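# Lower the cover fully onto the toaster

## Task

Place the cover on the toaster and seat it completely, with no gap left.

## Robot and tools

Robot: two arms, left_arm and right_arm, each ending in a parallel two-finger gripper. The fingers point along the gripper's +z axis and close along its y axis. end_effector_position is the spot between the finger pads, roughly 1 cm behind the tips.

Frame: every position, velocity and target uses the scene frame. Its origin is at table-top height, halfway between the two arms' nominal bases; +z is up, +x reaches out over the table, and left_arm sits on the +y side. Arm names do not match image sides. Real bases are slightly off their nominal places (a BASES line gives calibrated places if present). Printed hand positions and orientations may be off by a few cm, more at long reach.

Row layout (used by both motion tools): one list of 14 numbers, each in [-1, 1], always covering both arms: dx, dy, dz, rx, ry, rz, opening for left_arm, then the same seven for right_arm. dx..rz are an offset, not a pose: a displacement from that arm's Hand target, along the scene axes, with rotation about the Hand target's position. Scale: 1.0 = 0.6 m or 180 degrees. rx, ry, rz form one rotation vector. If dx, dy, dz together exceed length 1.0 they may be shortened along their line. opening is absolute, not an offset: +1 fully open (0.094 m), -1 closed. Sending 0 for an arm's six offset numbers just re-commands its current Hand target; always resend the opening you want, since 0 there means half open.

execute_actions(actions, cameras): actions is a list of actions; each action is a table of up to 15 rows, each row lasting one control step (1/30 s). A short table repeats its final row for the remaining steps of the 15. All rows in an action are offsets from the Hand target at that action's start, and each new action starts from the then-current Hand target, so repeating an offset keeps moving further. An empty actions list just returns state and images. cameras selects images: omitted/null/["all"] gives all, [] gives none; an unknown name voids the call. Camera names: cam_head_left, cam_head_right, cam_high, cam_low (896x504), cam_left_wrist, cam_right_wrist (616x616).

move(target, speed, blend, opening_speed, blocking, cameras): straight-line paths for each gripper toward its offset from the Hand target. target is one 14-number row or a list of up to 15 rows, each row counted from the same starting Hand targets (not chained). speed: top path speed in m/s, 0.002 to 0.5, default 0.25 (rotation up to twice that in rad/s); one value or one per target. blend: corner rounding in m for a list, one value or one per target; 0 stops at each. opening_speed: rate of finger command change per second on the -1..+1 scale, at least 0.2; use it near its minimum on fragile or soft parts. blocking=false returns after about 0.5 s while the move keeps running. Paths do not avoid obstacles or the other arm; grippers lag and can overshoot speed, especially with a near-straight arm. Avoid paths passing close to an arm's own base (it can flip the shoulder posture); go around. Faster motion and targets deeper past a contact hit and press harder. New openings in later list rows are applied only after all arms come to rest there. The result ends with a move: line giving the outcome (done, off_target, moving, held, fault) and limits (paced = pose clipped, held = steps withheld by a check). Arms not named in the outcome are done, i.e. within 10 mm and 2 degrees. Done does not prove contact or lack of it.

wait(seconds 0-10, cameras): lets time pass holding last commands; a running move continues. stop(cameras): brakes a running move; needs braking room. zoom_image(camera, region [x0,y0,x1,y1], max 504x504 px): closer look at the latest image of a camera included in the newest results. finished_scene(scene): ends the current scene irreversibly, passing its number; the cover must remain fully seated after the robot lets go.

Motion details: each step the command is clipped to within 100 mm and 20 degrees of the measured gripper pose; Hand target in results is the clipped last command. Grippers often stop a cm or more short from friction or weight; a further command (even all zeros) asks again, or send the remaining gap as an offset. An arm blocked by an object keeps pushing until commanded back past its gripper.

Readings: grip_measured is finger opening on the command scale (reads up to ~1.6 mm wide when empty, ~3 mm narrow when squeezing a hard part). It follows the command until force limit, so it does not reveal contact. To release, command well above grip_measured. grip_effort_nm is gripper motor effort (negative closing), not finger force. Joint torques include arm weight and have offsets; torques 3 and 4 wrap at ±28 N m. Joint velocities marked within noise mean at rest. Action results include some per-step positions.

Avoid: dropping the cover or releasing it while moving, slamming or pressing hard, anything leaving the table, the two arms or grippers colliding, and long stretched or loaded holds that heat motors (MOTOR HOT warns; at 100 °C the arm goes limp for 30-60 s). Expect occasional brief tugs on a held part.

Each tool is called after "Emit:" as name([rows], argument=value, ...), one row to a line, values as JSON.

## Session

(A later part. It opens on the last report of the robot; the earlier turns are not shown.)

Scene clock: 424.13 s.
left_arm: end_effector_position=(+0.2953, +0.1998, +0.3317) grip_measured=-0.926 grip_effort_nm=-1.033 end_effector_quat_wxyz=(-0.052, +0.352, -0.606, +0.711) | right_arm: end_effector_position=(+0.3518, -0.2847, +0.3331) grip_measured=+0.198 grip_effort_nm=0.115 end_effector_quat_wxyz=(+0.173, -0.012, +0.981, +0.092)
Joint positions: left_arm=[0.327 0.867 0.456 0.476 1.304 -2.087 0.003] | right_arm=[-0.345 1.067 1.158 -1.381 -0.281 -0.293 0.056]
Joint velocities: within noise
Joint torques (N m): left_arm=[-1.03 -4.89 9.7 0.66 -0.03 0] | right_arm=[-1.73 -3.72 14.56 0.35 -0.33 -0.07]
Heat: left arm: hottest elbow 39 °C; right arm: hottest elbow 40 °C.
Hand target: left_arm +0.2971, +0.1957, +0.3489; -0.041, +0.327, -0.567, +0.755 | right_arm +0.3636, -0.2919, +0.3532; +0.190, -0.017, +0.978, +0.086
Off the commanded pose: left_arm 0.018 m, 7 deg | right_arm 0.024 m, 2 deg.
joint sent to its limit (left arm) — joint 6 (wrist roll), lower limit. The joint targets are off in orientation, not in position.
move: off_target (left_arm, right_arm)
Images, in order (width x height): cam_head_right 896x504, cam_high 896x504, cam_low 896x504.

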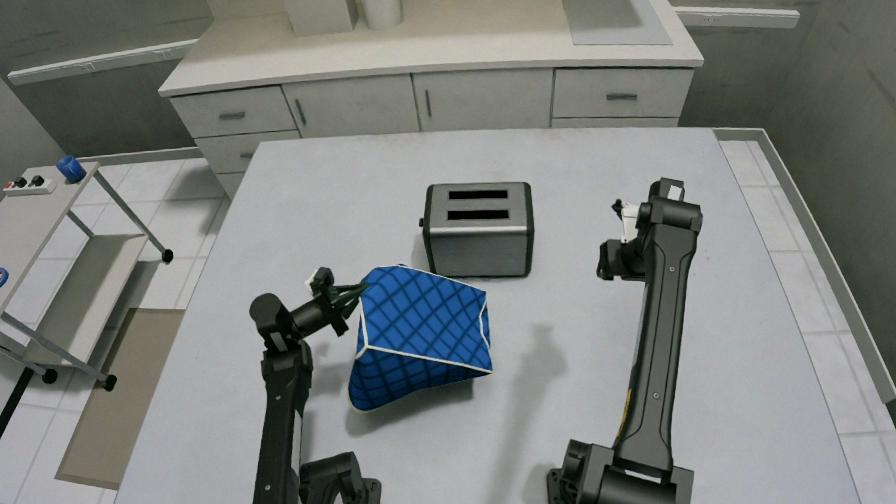

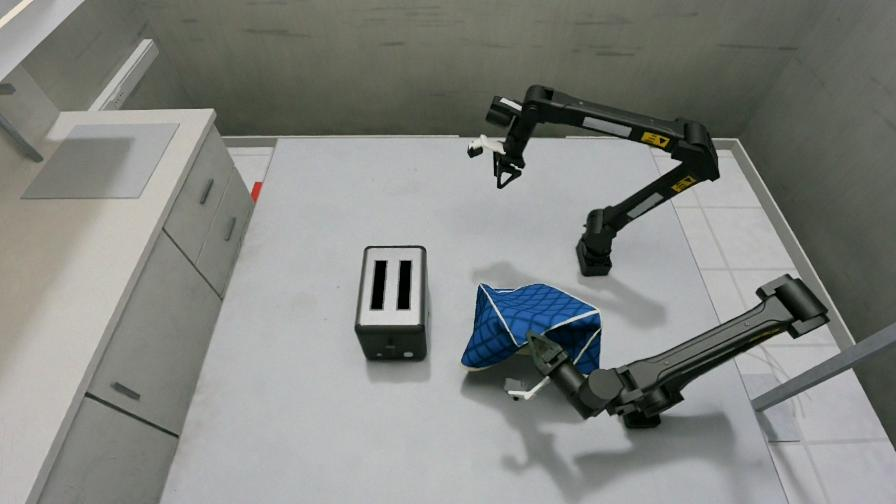

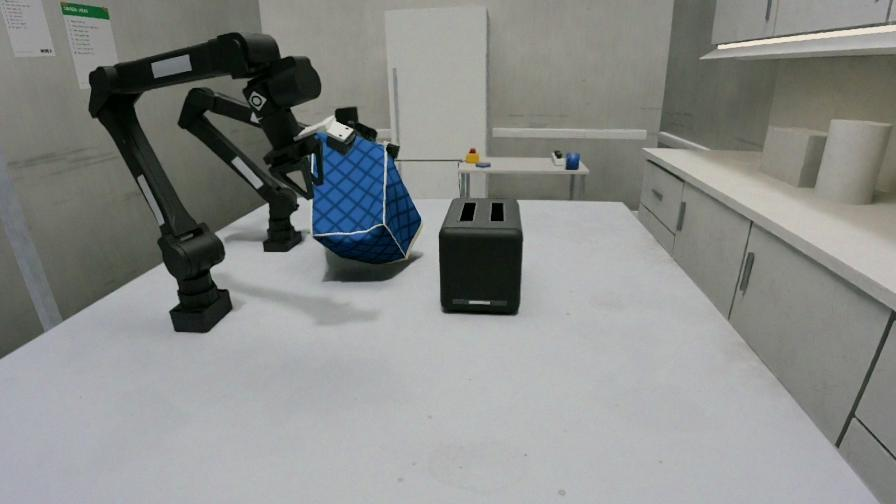

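Emit:
move([
  [0.0,0.0,-0.1,0.0,-0.05,0.0,-0.95,0,0,0,0,0,0,0.2],
  [0.0,0.04,-0.15,0.06,-0.05,0.0,-0.95,0,0,0,0,0,0,0.2],
  [0.0,0.14,-0.2,0.12,-0.05,0.0,-0.95,0,0,0,0,0,0,0.2],
], speed=0.1, blend=0.03, cameras=["cam_head_right","cam_low","cam_high"])

Emit:
zoom_image(camera="cam_low", region=[190, 80, 430, 330])

Emit:
zoom_image(camera="cam_high", region=[420, 180, 660, 400])

Scene clock: 435.10 s.
left_arm: end_effector_position=(+0.2872, +0.2681, +0.2213) grip_measured=-0.926 grip_effort_nm=-1.028 end_effector_quat_wxyz=(+0.136, -0.257, +0.660, -0.693) | right_arm: end_effector_position=(+0.3518, -0.2847, +0.3331) grip_measured=+0.198 grip_effort_nm=0.105 end_effector_quat_wxyz=(+0.173, -0.012, +0.981, +0.092)
Joint positions: left_arm=[0.574 1.338 0.343 1.191 1.584 -1.944 0.003] | right_arm=[-0.345 1.067 1.158 -1.381 -0.281 -0.293 0.056]
Joint velocities: within noise
Joint torques (N m): left_arm=[0.79 -5.89 7.19 1.43 -0.05 0.21] | right_arm=[-1.79 -3.66 14.61 0.38 -0.34 -0.06]
Heat: left arm: hottest elbow 40 °C; right arm: hottest elbow 40 °C.
Hand target: left_arm +0.2971, +0.2797, +0.2288; +0.145, -0.253, +0.694, -0.658 | right_arm +0.3636, -0.2919, +0.3532; +0.190, -0.017, +0.978, +0.086
Off the commanded pose: left_arm 0.017 m, 6 deg | right_arm 0.024 m, 2 deg.
joint sent to its limit (left arm) — joint 5 (wrist yaw), upper limit. The joint targets are off in orientation, not in position.
move: off_target (left_arm, right_arm)
Images, in order (width x height): cam_head_right 896x504, cam_high 896x504, cam_low 896x504.

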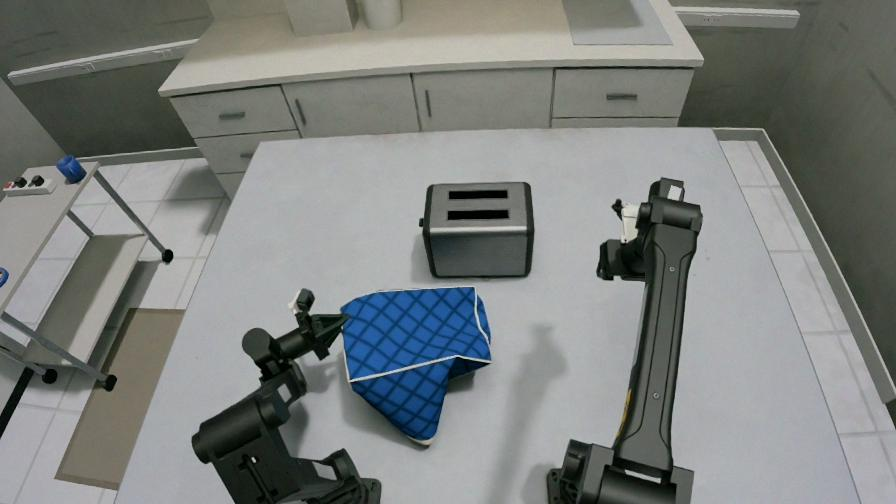

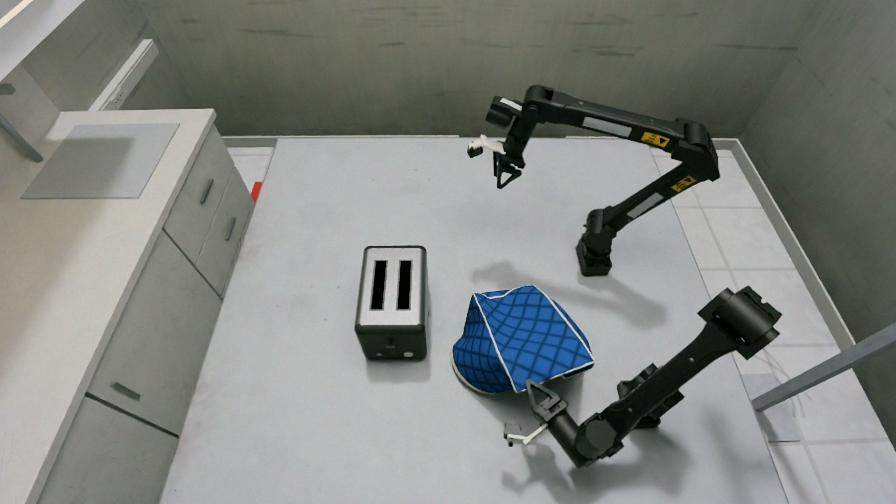

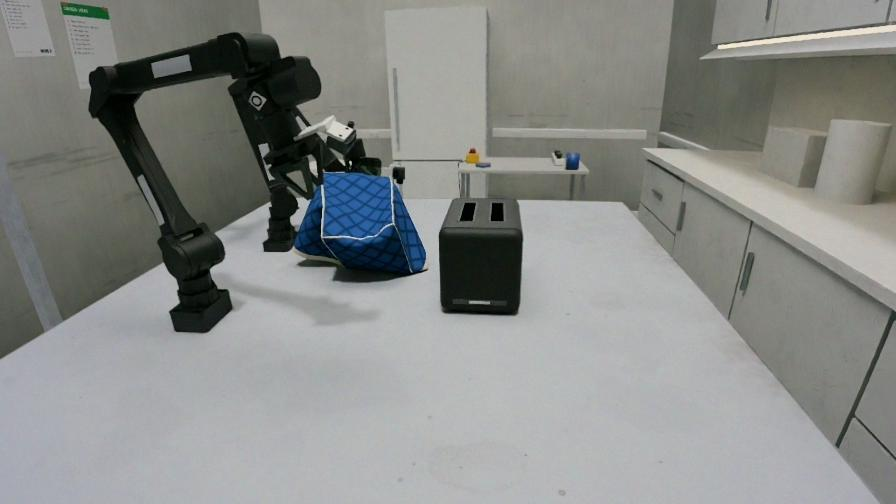

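Scaled by 2.016.

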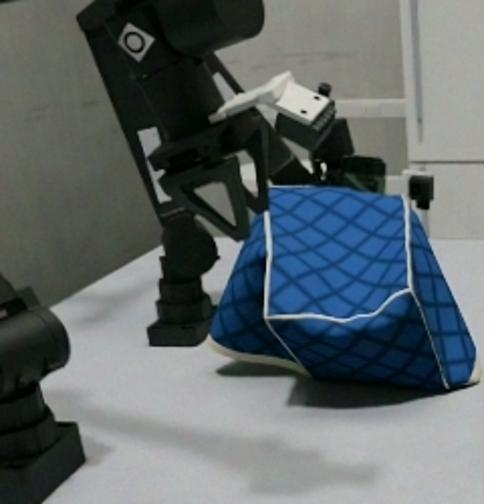

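Scaled by 2.100.

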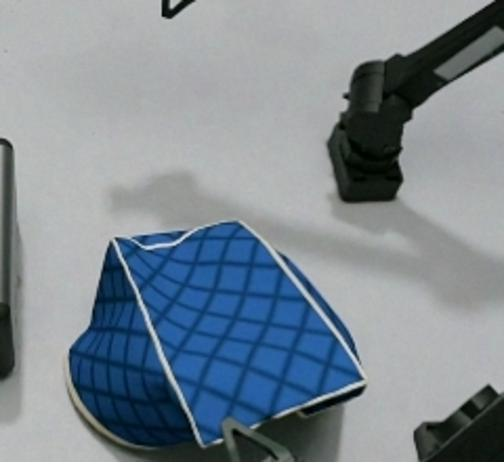

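Emit:
move(target=[0,0,0,0,0,0,-0.95,-0.09,0.3,-0.13,0.2,0,0,0.4], speed=0.25, cameras=["cam_head_right","cam_low","cam_right_wrist"])

Emit:
zoom_image(camera="cam_low", region=[190, 80, 430, 330])

Emit:
zoom_image(camera="cam_right_wrist", region=[100, 150, 500, 480])

Scene clock: 445.17 s.
left_arm: end_effector_position=(+0.2872, +0.2682, +0.2215) grip_measured=-0.926 grip_effort_nm=-1.028 end_effector_quat_wxyz=(+0.139, -0.255, +0.661, -0.692) | right_arm: end_effector_position=(+0.3125, -0.1147, +0.2760) grip_measured=+0.398 grip_effort_nm=0.115 end_effector_quat_wxyz=(+0.184, +0.043, +0.904, +0.383)
Joint positions: left_arm=[0.574 1.34 0.343 1.201 1.584 -1.944 0.003] | right_arm=[-0.061 0.861 0.744 -0.953 -0.756 0.273 0.066]
Joint velocities: within noise
Joint torques (N m): left_arm=[1.03 -5.6 7.23 1.36 -0.04 0.15] | right_arm=[0.15 -3.55 8.72 1.26 -0.25 0.21]
Heat: left arm: hottest elbow 39 °C; right arm: hottest elbow 40 °C.
Hand target: left_arm +0.2970, +0.2796, +0.2289; +0.145, -0.253, +0.694, -0.658 | right_arm +0.3096, -0.1118, +0.2753; +0.186, +0.043, +0.903, +0.384
Off the commanded pose: left_arm 0.017 m, 5 deg | right_arm 0.004 m, 0 deg.
joint sent to its limit (left arm) — joint 5 (wrist yaw), upper limit. The joint targets are off in orientation, not in position.
move: off_target (left_arm)
Images, in order (width x height): cam_head_right 896x504, cam_low 896x504, cam_right_wrist 616x616.

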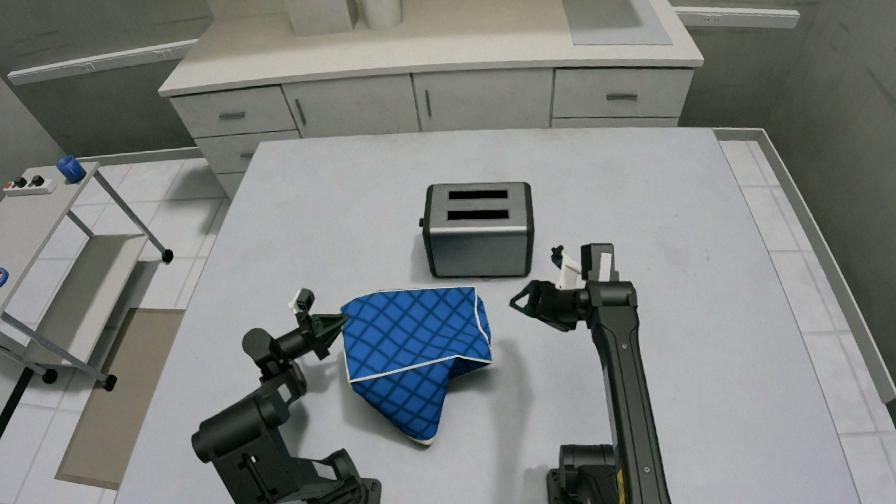

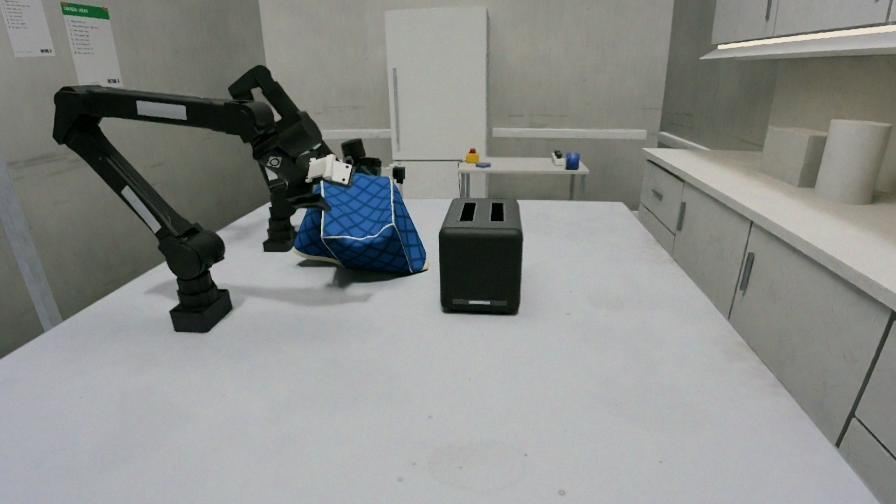

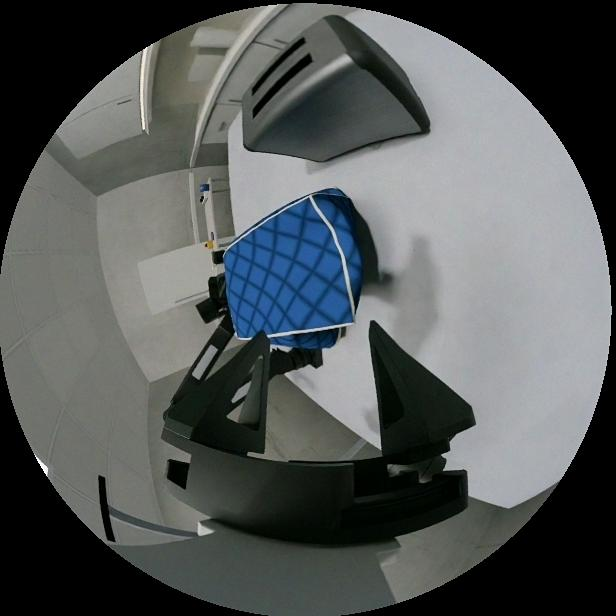

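Scaled by 2.016.

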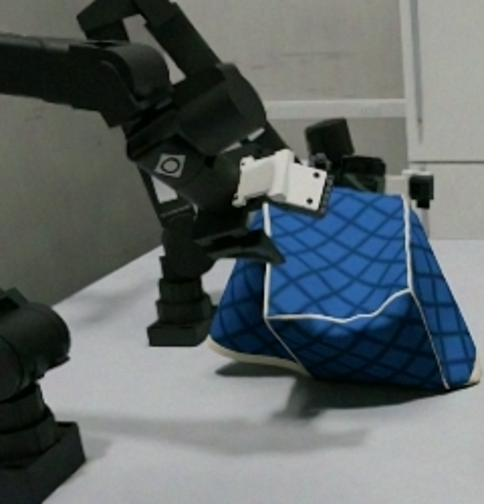

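Scaled by 1.260 from the camera's 616x616 image, which has a finer 880x880 frame.

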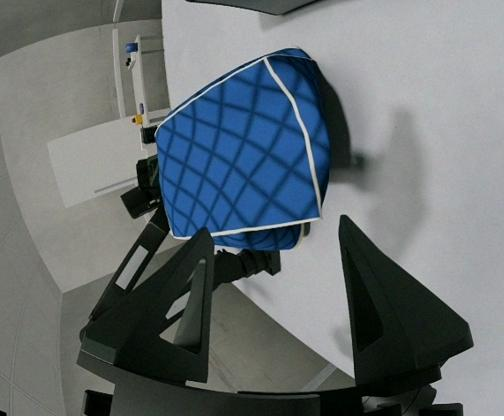

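Emit:
move(target=[0,0,0,0,0,0,-0.95,0.01,0.09,-0.09,0,0,0.08,0.4], speed=0.2, cameras=["cam_head_right","cam_low","cam_right_wrist"])

Emit:
zoom_image(camera="cam_low", region=[190, 80, 430, 330])

Emit:
zoom_image(camera="cam_right_wrist", region=[100, 150, 500, 480])

Scene clock: 453.97 s.
left_arm: end_effector_position=(+0.2872, +0.2682, +0.2215) grip_measured=-0.926 grip_effort_nm=-1.028 end_effector_quat_wxyz=(+0.139, -0.254, +0.661, -0.692) | right_arm: end_effector_position=(+0.3166, -0.0619, +0.2277) grip_measured=+0.398 grip_effort_nm=0.110 end_effector_quat_wxyz=(+0.141, -0.060, +0.902, +0.403)
Joint positions: left_arm=[0.574 1.34 0.343 1.202 1.584 -1.944 0.003] | right_arm=[0.092 1.016 0.703 -0.816 -0.792 0.183 0.066]
Joint velocities: within noise
Joint torques (N m): left_arm=[1.38 -5.6 7.16 1.18 -0.06 0.14] | right_arm=[-0.09 -2.73 8.57 1.2 -0.58 -0.13]
Heat: left arm: hottest elbow 39 °C; right arm: hottest elbow 39 °C.
Hand target: left_arm +0.2970, +0.2796, +0.2289; +0.145, -0.253, +0.694, -0.658 | right_arm +0.3156, -0.0578, +0.2213; +0.137, -0.071, +0.902, +0.404
Off the commanded pose: left_arm 0.017 m, 5 deg | right_arm 0.008 m, 1 deg.
joint sent to its limit (left arm) — joint 5 (wrist yaw), upper limit. The joint targets are off in orientation, not in position.
move: off_target (left_arm)
Images, in order (width x height): cam_head_right 896x504, cam_low 896x504, cam_right_wrist 616x616.

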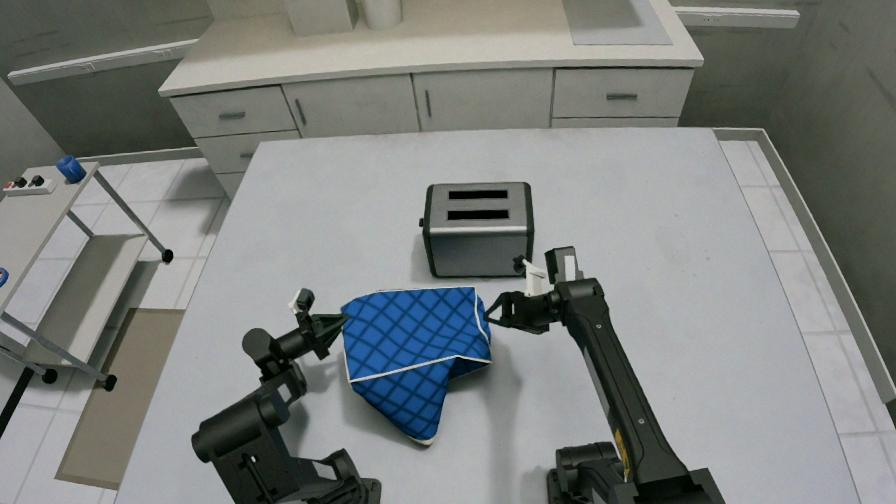

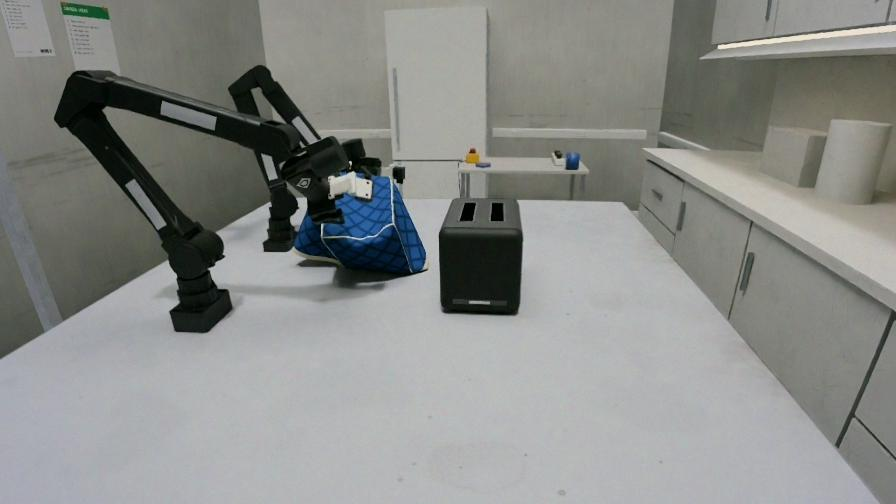

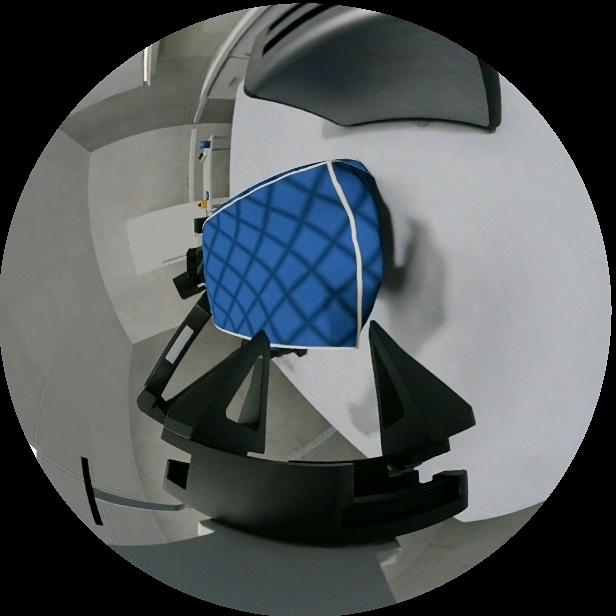

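Scaled by 2.016.

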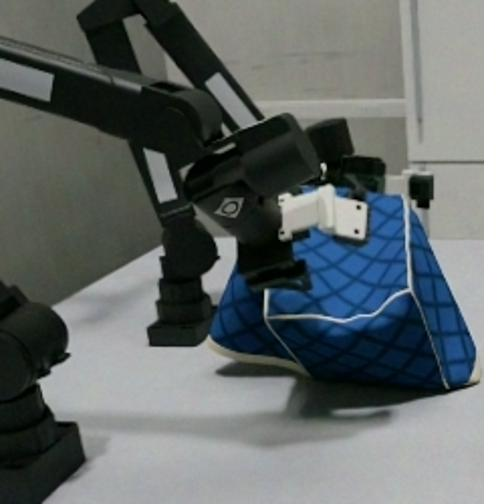

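Scaled by 1.260 from the camera's 616x616 image, which has a finer 880x880 frame.

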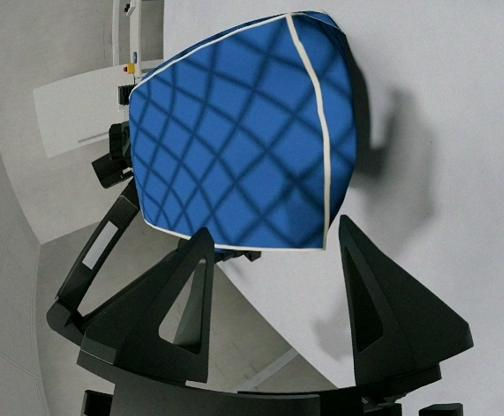

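Emit:
move(target=[0,0,0,0,0,0,-0.95,0.085,0.01,-0.065,0,0,0.0,0.4], speed=0.15, cameras=["cam_head_right","cam_low","cam_right_wrist"])

Emit:
zoom_image(camera="cam_low", region=[190, 80, 430, 330])

Emit:
zoom_image(camera="cam_right_wrist", region=[100, 150, 500, 480])

Scene clock: 460.20 s.
left_arm: end_effector_position=(+0.2872, +0.2682, +0.2215) grip_measured=-0.926 grip_effort_nm=-1.023 end_effector_quat_wxyz=(+0.139, -0.254, +0.661, -0.692) | right_arm: end_effector_position=(+0.3536, -0.0568, +0.1728) grip_measured=+0.398 grip_effort_nm=0.100 end_effector_quat_wxyz=(+0.122, -0.056, +0.906, +0.402)
Joint positions: left_arm=[0.574 1.34 0.343 1.202 1.584 -1.944 0.003] | right_arm=[0.092 1.227 0.703 -0.65 -0.794 0.174 0.066]
Joint velocities: within noise
Joint torques (N m): left_arm=[0.91 -5.6 7.23 1.36 -0.07 0.15] | right_arm=[-0.32 -4.95 11.19 1.13 -0.58 -0.09]
Heat: left arm: hottest elbow 39 °C; right arm: hottest elbow 39 °C.
Hand target: left_arm +0.2970, +0.2796, +0.2289; +0.145, -0.253, +0.694, -0.658 | right_arm +0.3665, -0.0518, +0.1823; +0.137, -0.071, +0.902, +0.404
Off the commanded pose: left_arm 0.017 m, 5 deg | right_arm 0.017 m, 2 deg.
joint sent to its limit (left arm) — joint 5 (wrist yaw), upper limit. The joint targets are off in orientation, not in position.
move: off_target (left_arm, right_arm)
Images, in order (width x height): cam_head_right 896x504, cam_low 896x504, cam_right_wrist 616x616.

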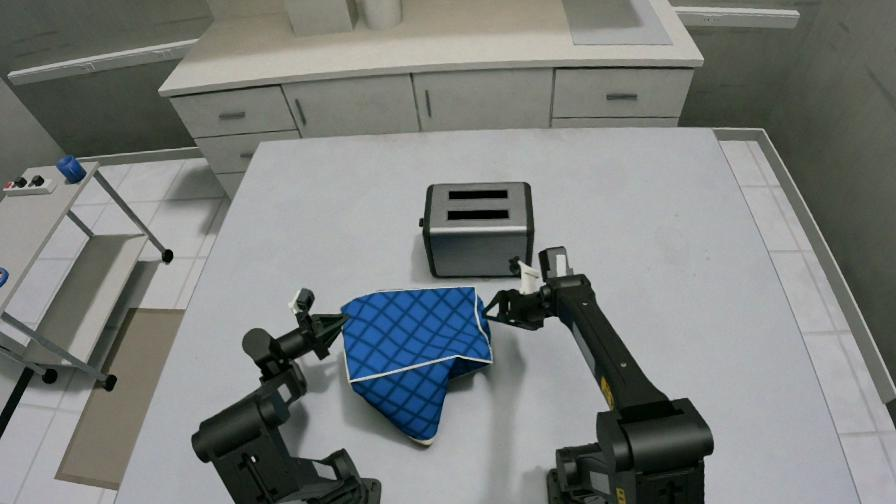

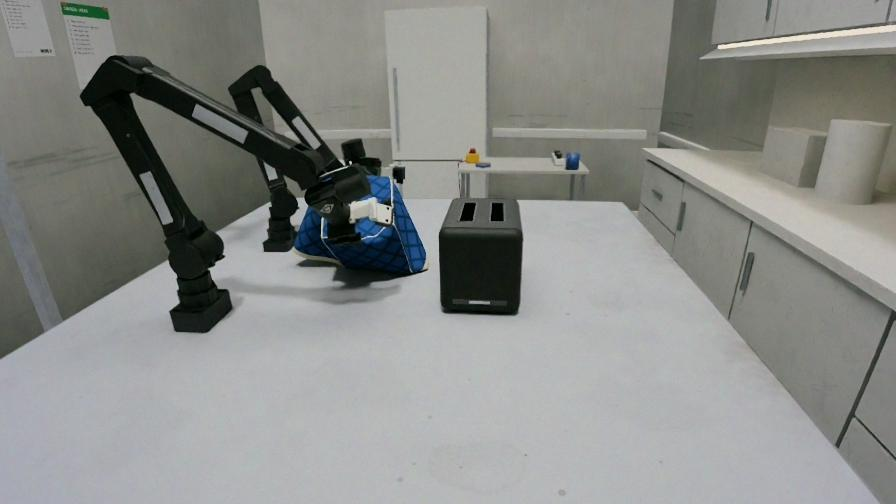

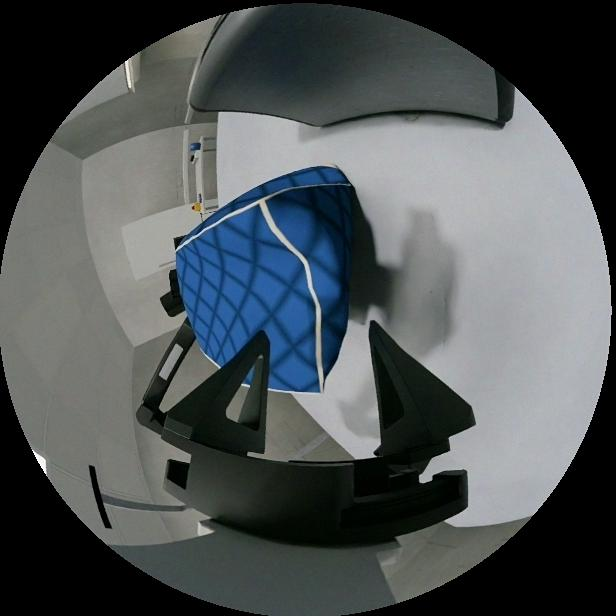

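Scaled by 2.016.

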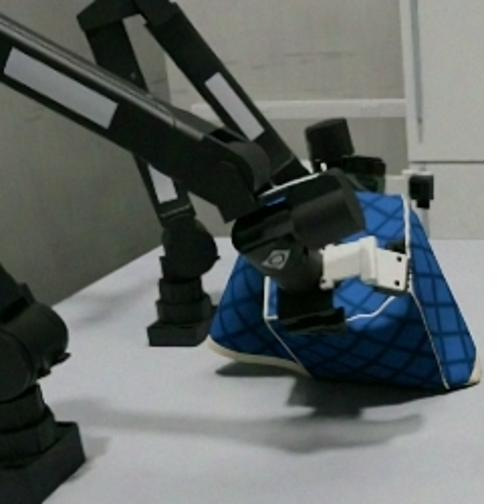

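Scaled by 1.260 from the camera's 616x616 image, which has a finer 880x880 frame.

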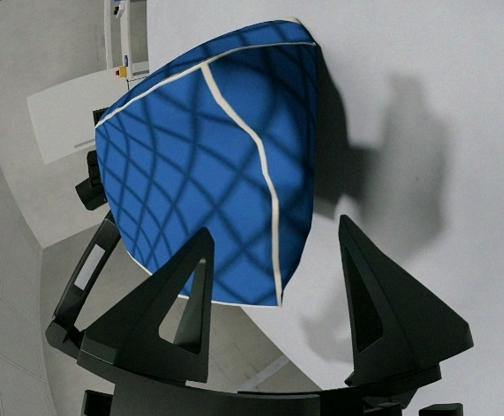

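Emit:
move(target=[0,0,0,0,0,0,-0.95,0.04,0.075,-0.06,0,0,0.0,0.4], speed=0.1, cameras=["cam_head_right","cam_low","cam_right_wrist"])

Emit:
zoom_image(camera="cam_head_right", region=[320, 230, 620, 450])

Emit:
zoom_image(camera="cam_right_wrist", region=[100, 150, 500, 480])

Scene clock: 467.63 s.
left_arm: end_effector_position=(+0.2872, +0.2682, +0.2215) grip_measured=-0.926 grip_effort_nm=-1.028 end_effector_quat_wxyz=(+0.139, -0.254, +0.661, -0.692) | right_arm: end_effector_position=(+0.3758, -0.0147, +0.1385) grip_measured=+0.398 grip_effort_nm=0.105 end_effector_quat_wxyz=(+0.128, -0.068, +0.904, +0.402)
Joint positions: left_arm=[0.574 1.34 0.343 1.202 1.584 -1.944 0.003] | right_arm=[0.203 1.363 0.703 -0.415 -0.75 0.289 0.066]
Joint velocities: within noise
Joint torques (N m): left_arm=[1.03 -5.89 7.3 1.33 -0.06 0.15] | right_arm=[-0.09 -5.95 10.96 1.26 -0.25 0.23]
Heat: left arm: hottest elbow 39 °C; right arm: hottest elbow 39 °C.
Hand target: left_arm +0.2970, +0.2796, +0.2289; +0.145, -0.253, +0.694, -0.658 | right_arm +0.3904, -0.0068, +0.1463; +0.136, -0.071, +0.902, +0.404
Off the commanded pose: left_arm 0.017 m, 5 deg | right_arm 0.018 m, 1 deg.
joint sent to its limit (left arm) — joint 5 (wrist yaw), upper limit. The joint targets are off in orientation, not in position.
move: off_target (left_arm, right_arm)
Images, in order (width x height): cam_head_right 896x504, cam_low 896x504, cam_right_wrist 616x616.

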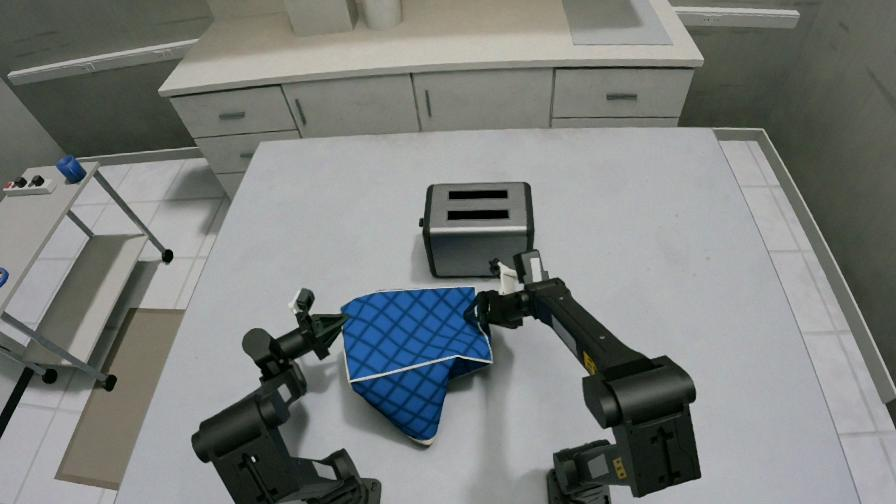

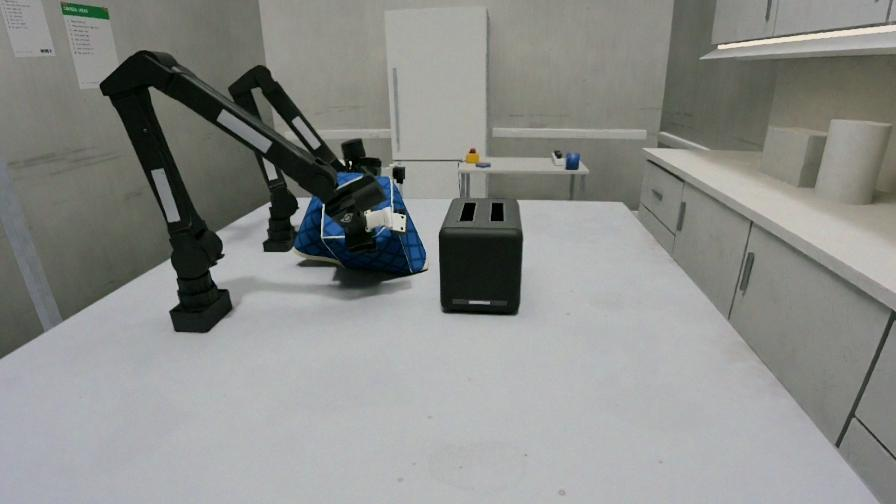

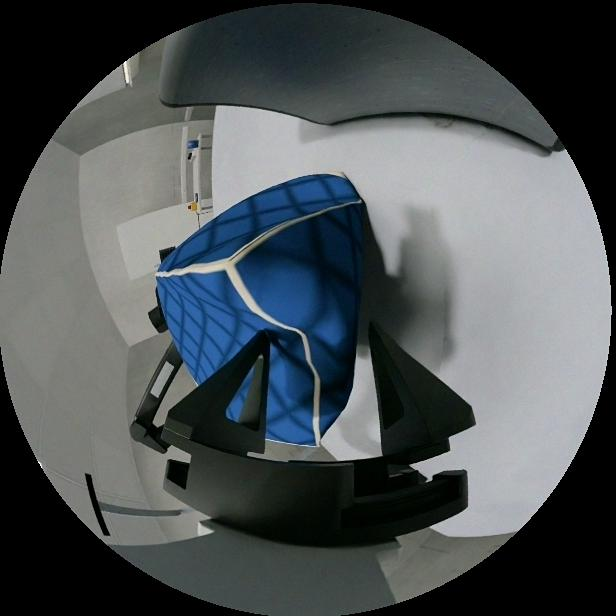

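Scaled by 1.680.

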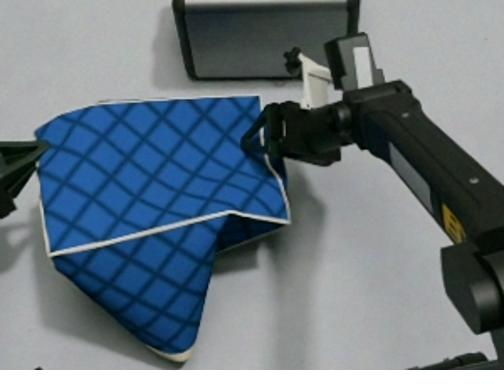

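Scaled by 1.260 from the camera's 616x616 image, which has a finer 880x880 frame.

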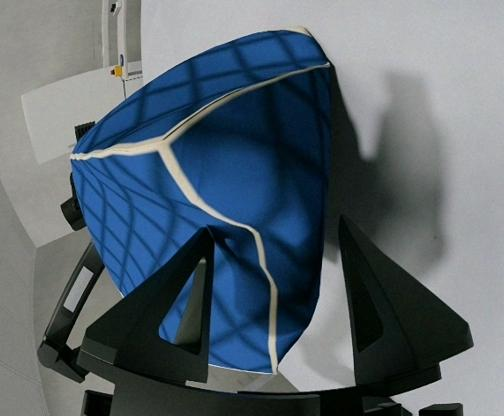

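Emit:
move([
  [0,0,0,0,0,0,-0.95,-0.025,0.025,-0.03,0,0,0.0,0.4],
  [0,0,0,0,0,0,-0.95,-0.025,0.025,-0.03,0,0,0.0,-0.95],
], speed=0.1, opening_speed=0.7, cameras=["cam_head_right","cam_low","cam_right_wrist"])

Emit:
zoom_image(camera="cam_head_right", region=[320, 230, 620, 450])

Emit:
zoom_image(camera="cam_right_wrist", region=[100, 150, 500, 480])

Scene clock: 475.90 s.
left_arm: end_effector_position=(+0.2882, +0.2701, +0.2224) grip_measured=-0.926 grip_effort_nm=-1.028 end_effector_quat_wxyz=(+0.142, -0.254, +0.661, -0.692) | right_arm: end_effector_position=(+0.3814, +0.0037, +0.1386) grip_measured=-0.932 grip_effort_nm=-0.989 end_effector_quat_wxyz=(+0.150, -0.074, +0.900, +0.403)
Joint positions: left_arm=[0.578 1.342 0.346 1.203 1.584 -1.944 0.003] | right_arm=[0.253 1.371 0.693 -0.31 -0.716 0.349 0.003]
Joint velocities: within noise
Joint torques (N m): left_arm=[0.21 -5.77 6.93 1.29 -0.09 0.13] | right_arm=[-0.03 -6.07 6.8 1.36 -0.43 0.21]
Heat: left arm: hottest elbow 38 °C; right arm: hottest elbow 38 °C.
Hand target: left_arm +0.2971, +0.2796, +0.2289; +0.145, -0.253, +0.694, -0.658 | right_arm +0.3756, +0.0083, +0.1283; +0.136, -0.071, +0.902, +0.404
Off the commanded pose: left_arm 0.015 m, 5 deg | right_arm 0.013 m, 2 deg.
joint sent to its limit (left arm) — joint 5 (wrist yaw), upper limit. The joint targets are off in orientation, not in position.
move: off_target (left_arm, right_arm); target 2's new opening was sent with right_arm's hand 0.014 m and 2 deg from that target
Images, in order (width x height): cam_head_right 896x504, cam_low 896x504, cam_right_wrist 616x616.

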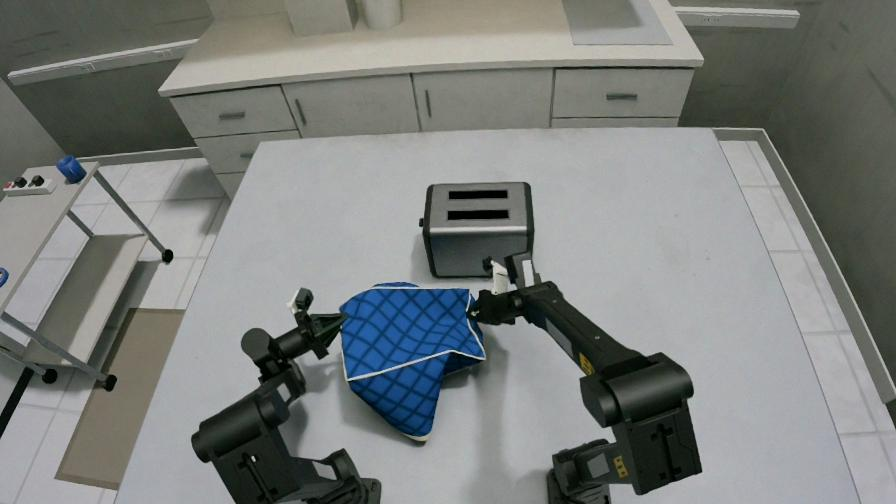

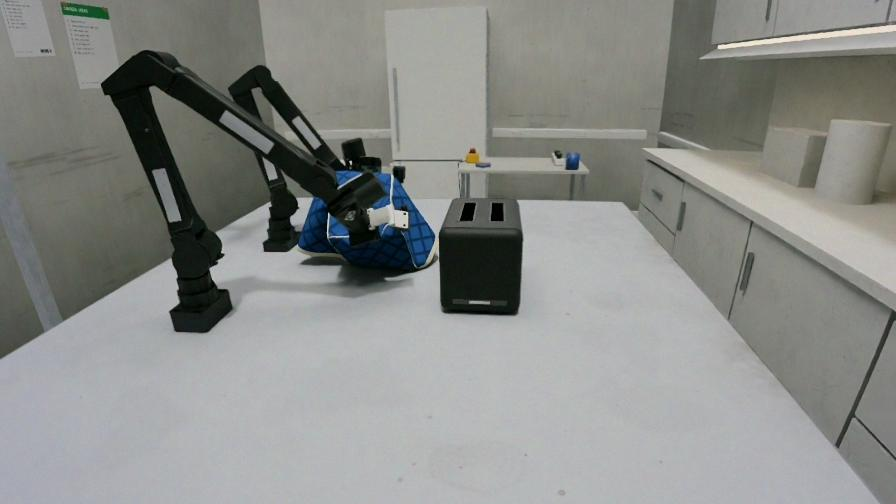

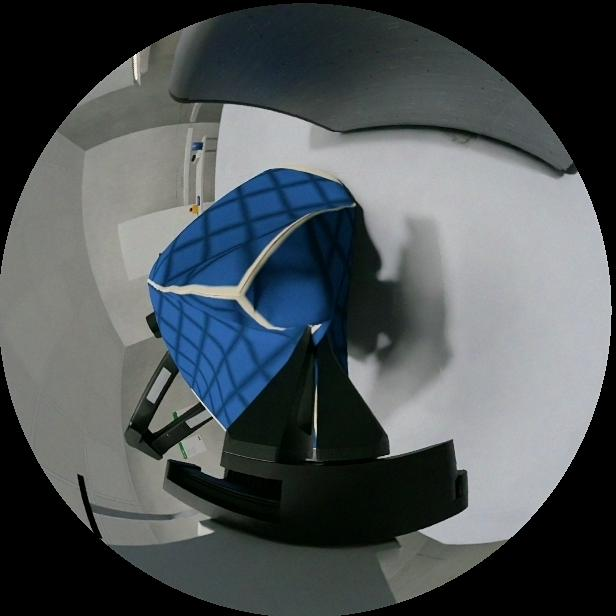

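Scaled by 1.680.

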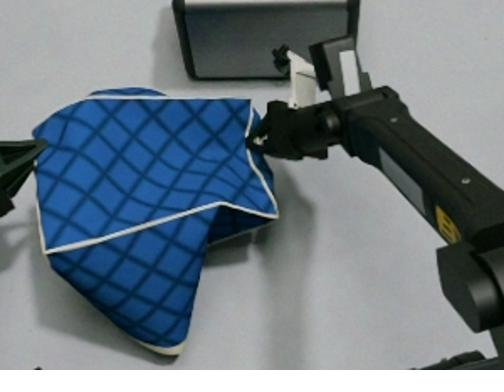

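Scaled by 1.260 from the camera's 616x616 image, which has a finer 880x880 frame.

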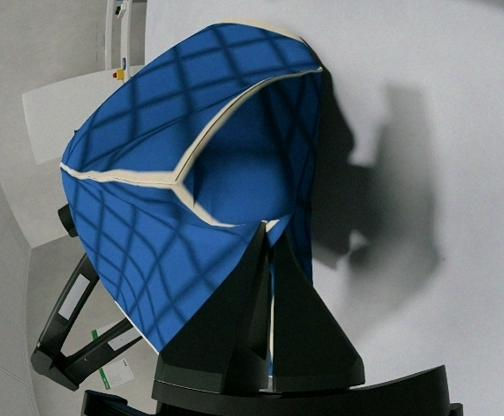

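Emit:
move(target=[0.06,-0.17,0.28,0,0,0,-0.95,-0.03,-0.27,0.42,0,0,0.0,-0.95], speed=0.12, cameras=["cam_head_right","cam_low","cam_high","cam_right_wrist","cam_left_wrist"])

Emit:
zoom_image(camera="cam_head_right", region=[320, 200, 620, 420])

Emit:
zoom_image(camera="cam_low", region=[190, 60, 430, 310])

Emit:
zoom_image(camera="cam_high", region=[420, 180, 660, 400])

Scene clock: 496.00 s.
left_arm: end_effector_position=(+0.3238, +0.1758, +0.3652) grip_measured=-0.926 grip_effort_nm=-1.028 end_effector_quat_wxyz=(+0.116, -0.271, +0.692, -0.659) | right_arm: end_effector_position=(+0.3456, -0.1456, +0.3634) grip_measured=-0.938 grip_effort_nm=-1.043 end_effector_quat_wxyz=(+0.117, -0.063, +0.902, +0.410)
Joint positions: left_arm=[0.218 0.894 0.696 -0.122 1.231 -1.467 0.003] | right_arm=[-0.197 1.146 1.171 -1.538 -0.881 -0.273 0.003]
Joint velocities: within noise
Joint torques (N m): left_arm=[-0.44 -5.01 12.44 0.79 -0.51 0.22] | right_arm=[-2.49 -4.48 13.98 -0.17 -0.49 -0.2]
Heat: left arm: hottest elbow 38 °C; right arm: hottest elbow 37 °C.
Hand target: left_arm +0.3330, +0.1776, +0.3969; +0.145, -0.253, +0.694, -0.658 | right_arm +0.3575, -0.1538, +0.3803; +0.136, -0.071, +0.902, +0.404
Off the commanded pose: left_arm 0.033 m, 4 deg | right_arm 0.022 m, 2 deg.
move: off_target (left_arm, right_arm)
Images, in order (width x height): cam_head_right 896x504, cam_high 896x504, cam_low 896x504, cam_left_wrist 616x616, cam_right_wrist 616x616.

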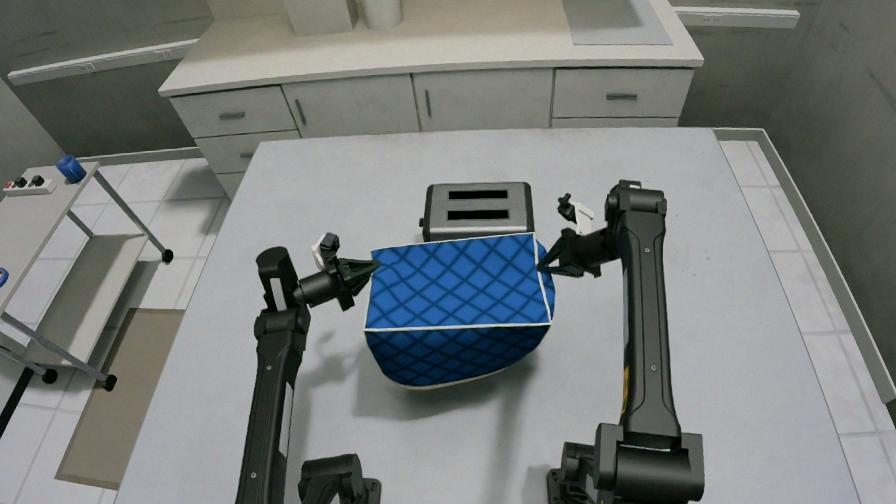

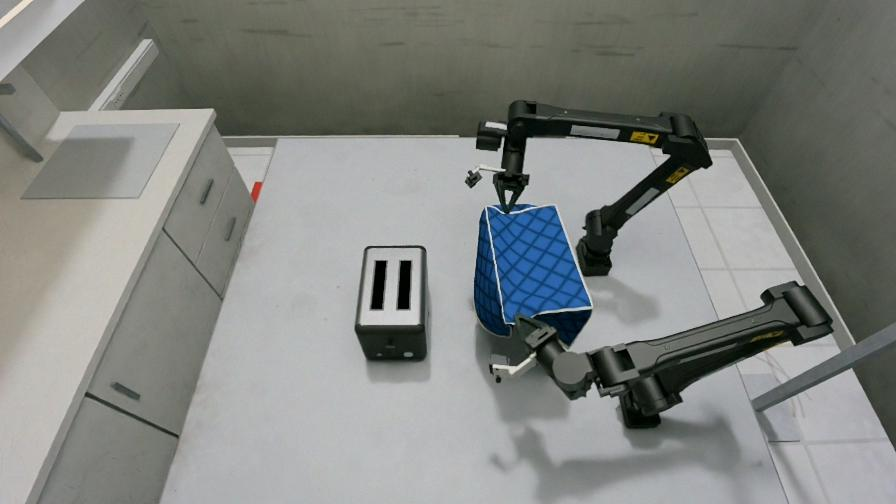

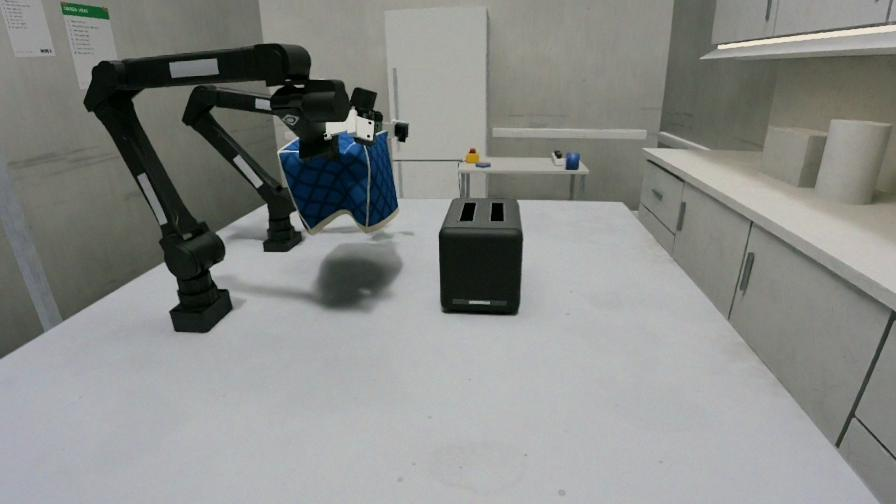

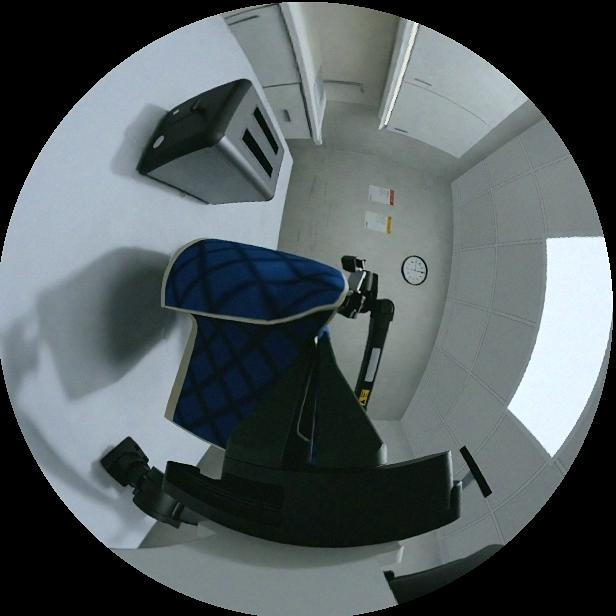

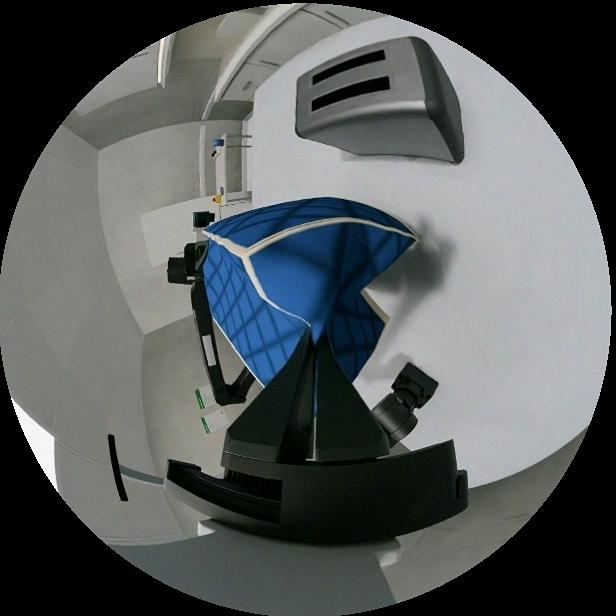

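Scaled by 1.680.

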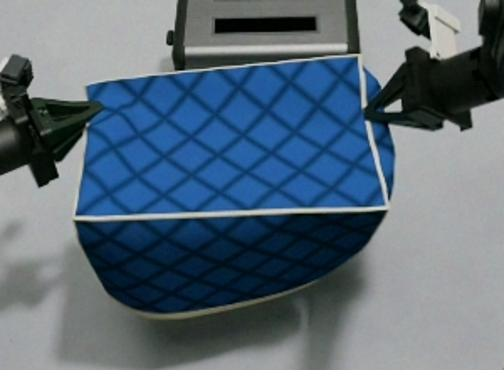

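Scaled by 2.016.

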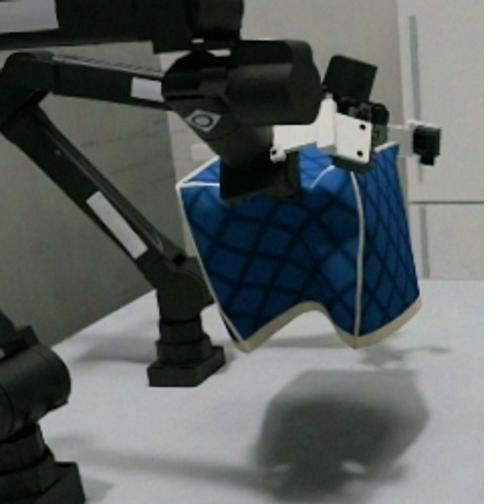

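Scaled by 2.100.

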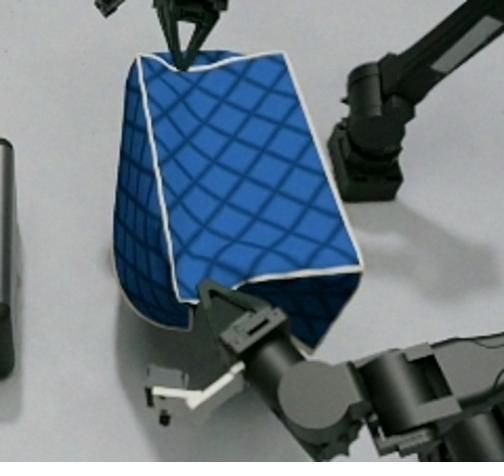

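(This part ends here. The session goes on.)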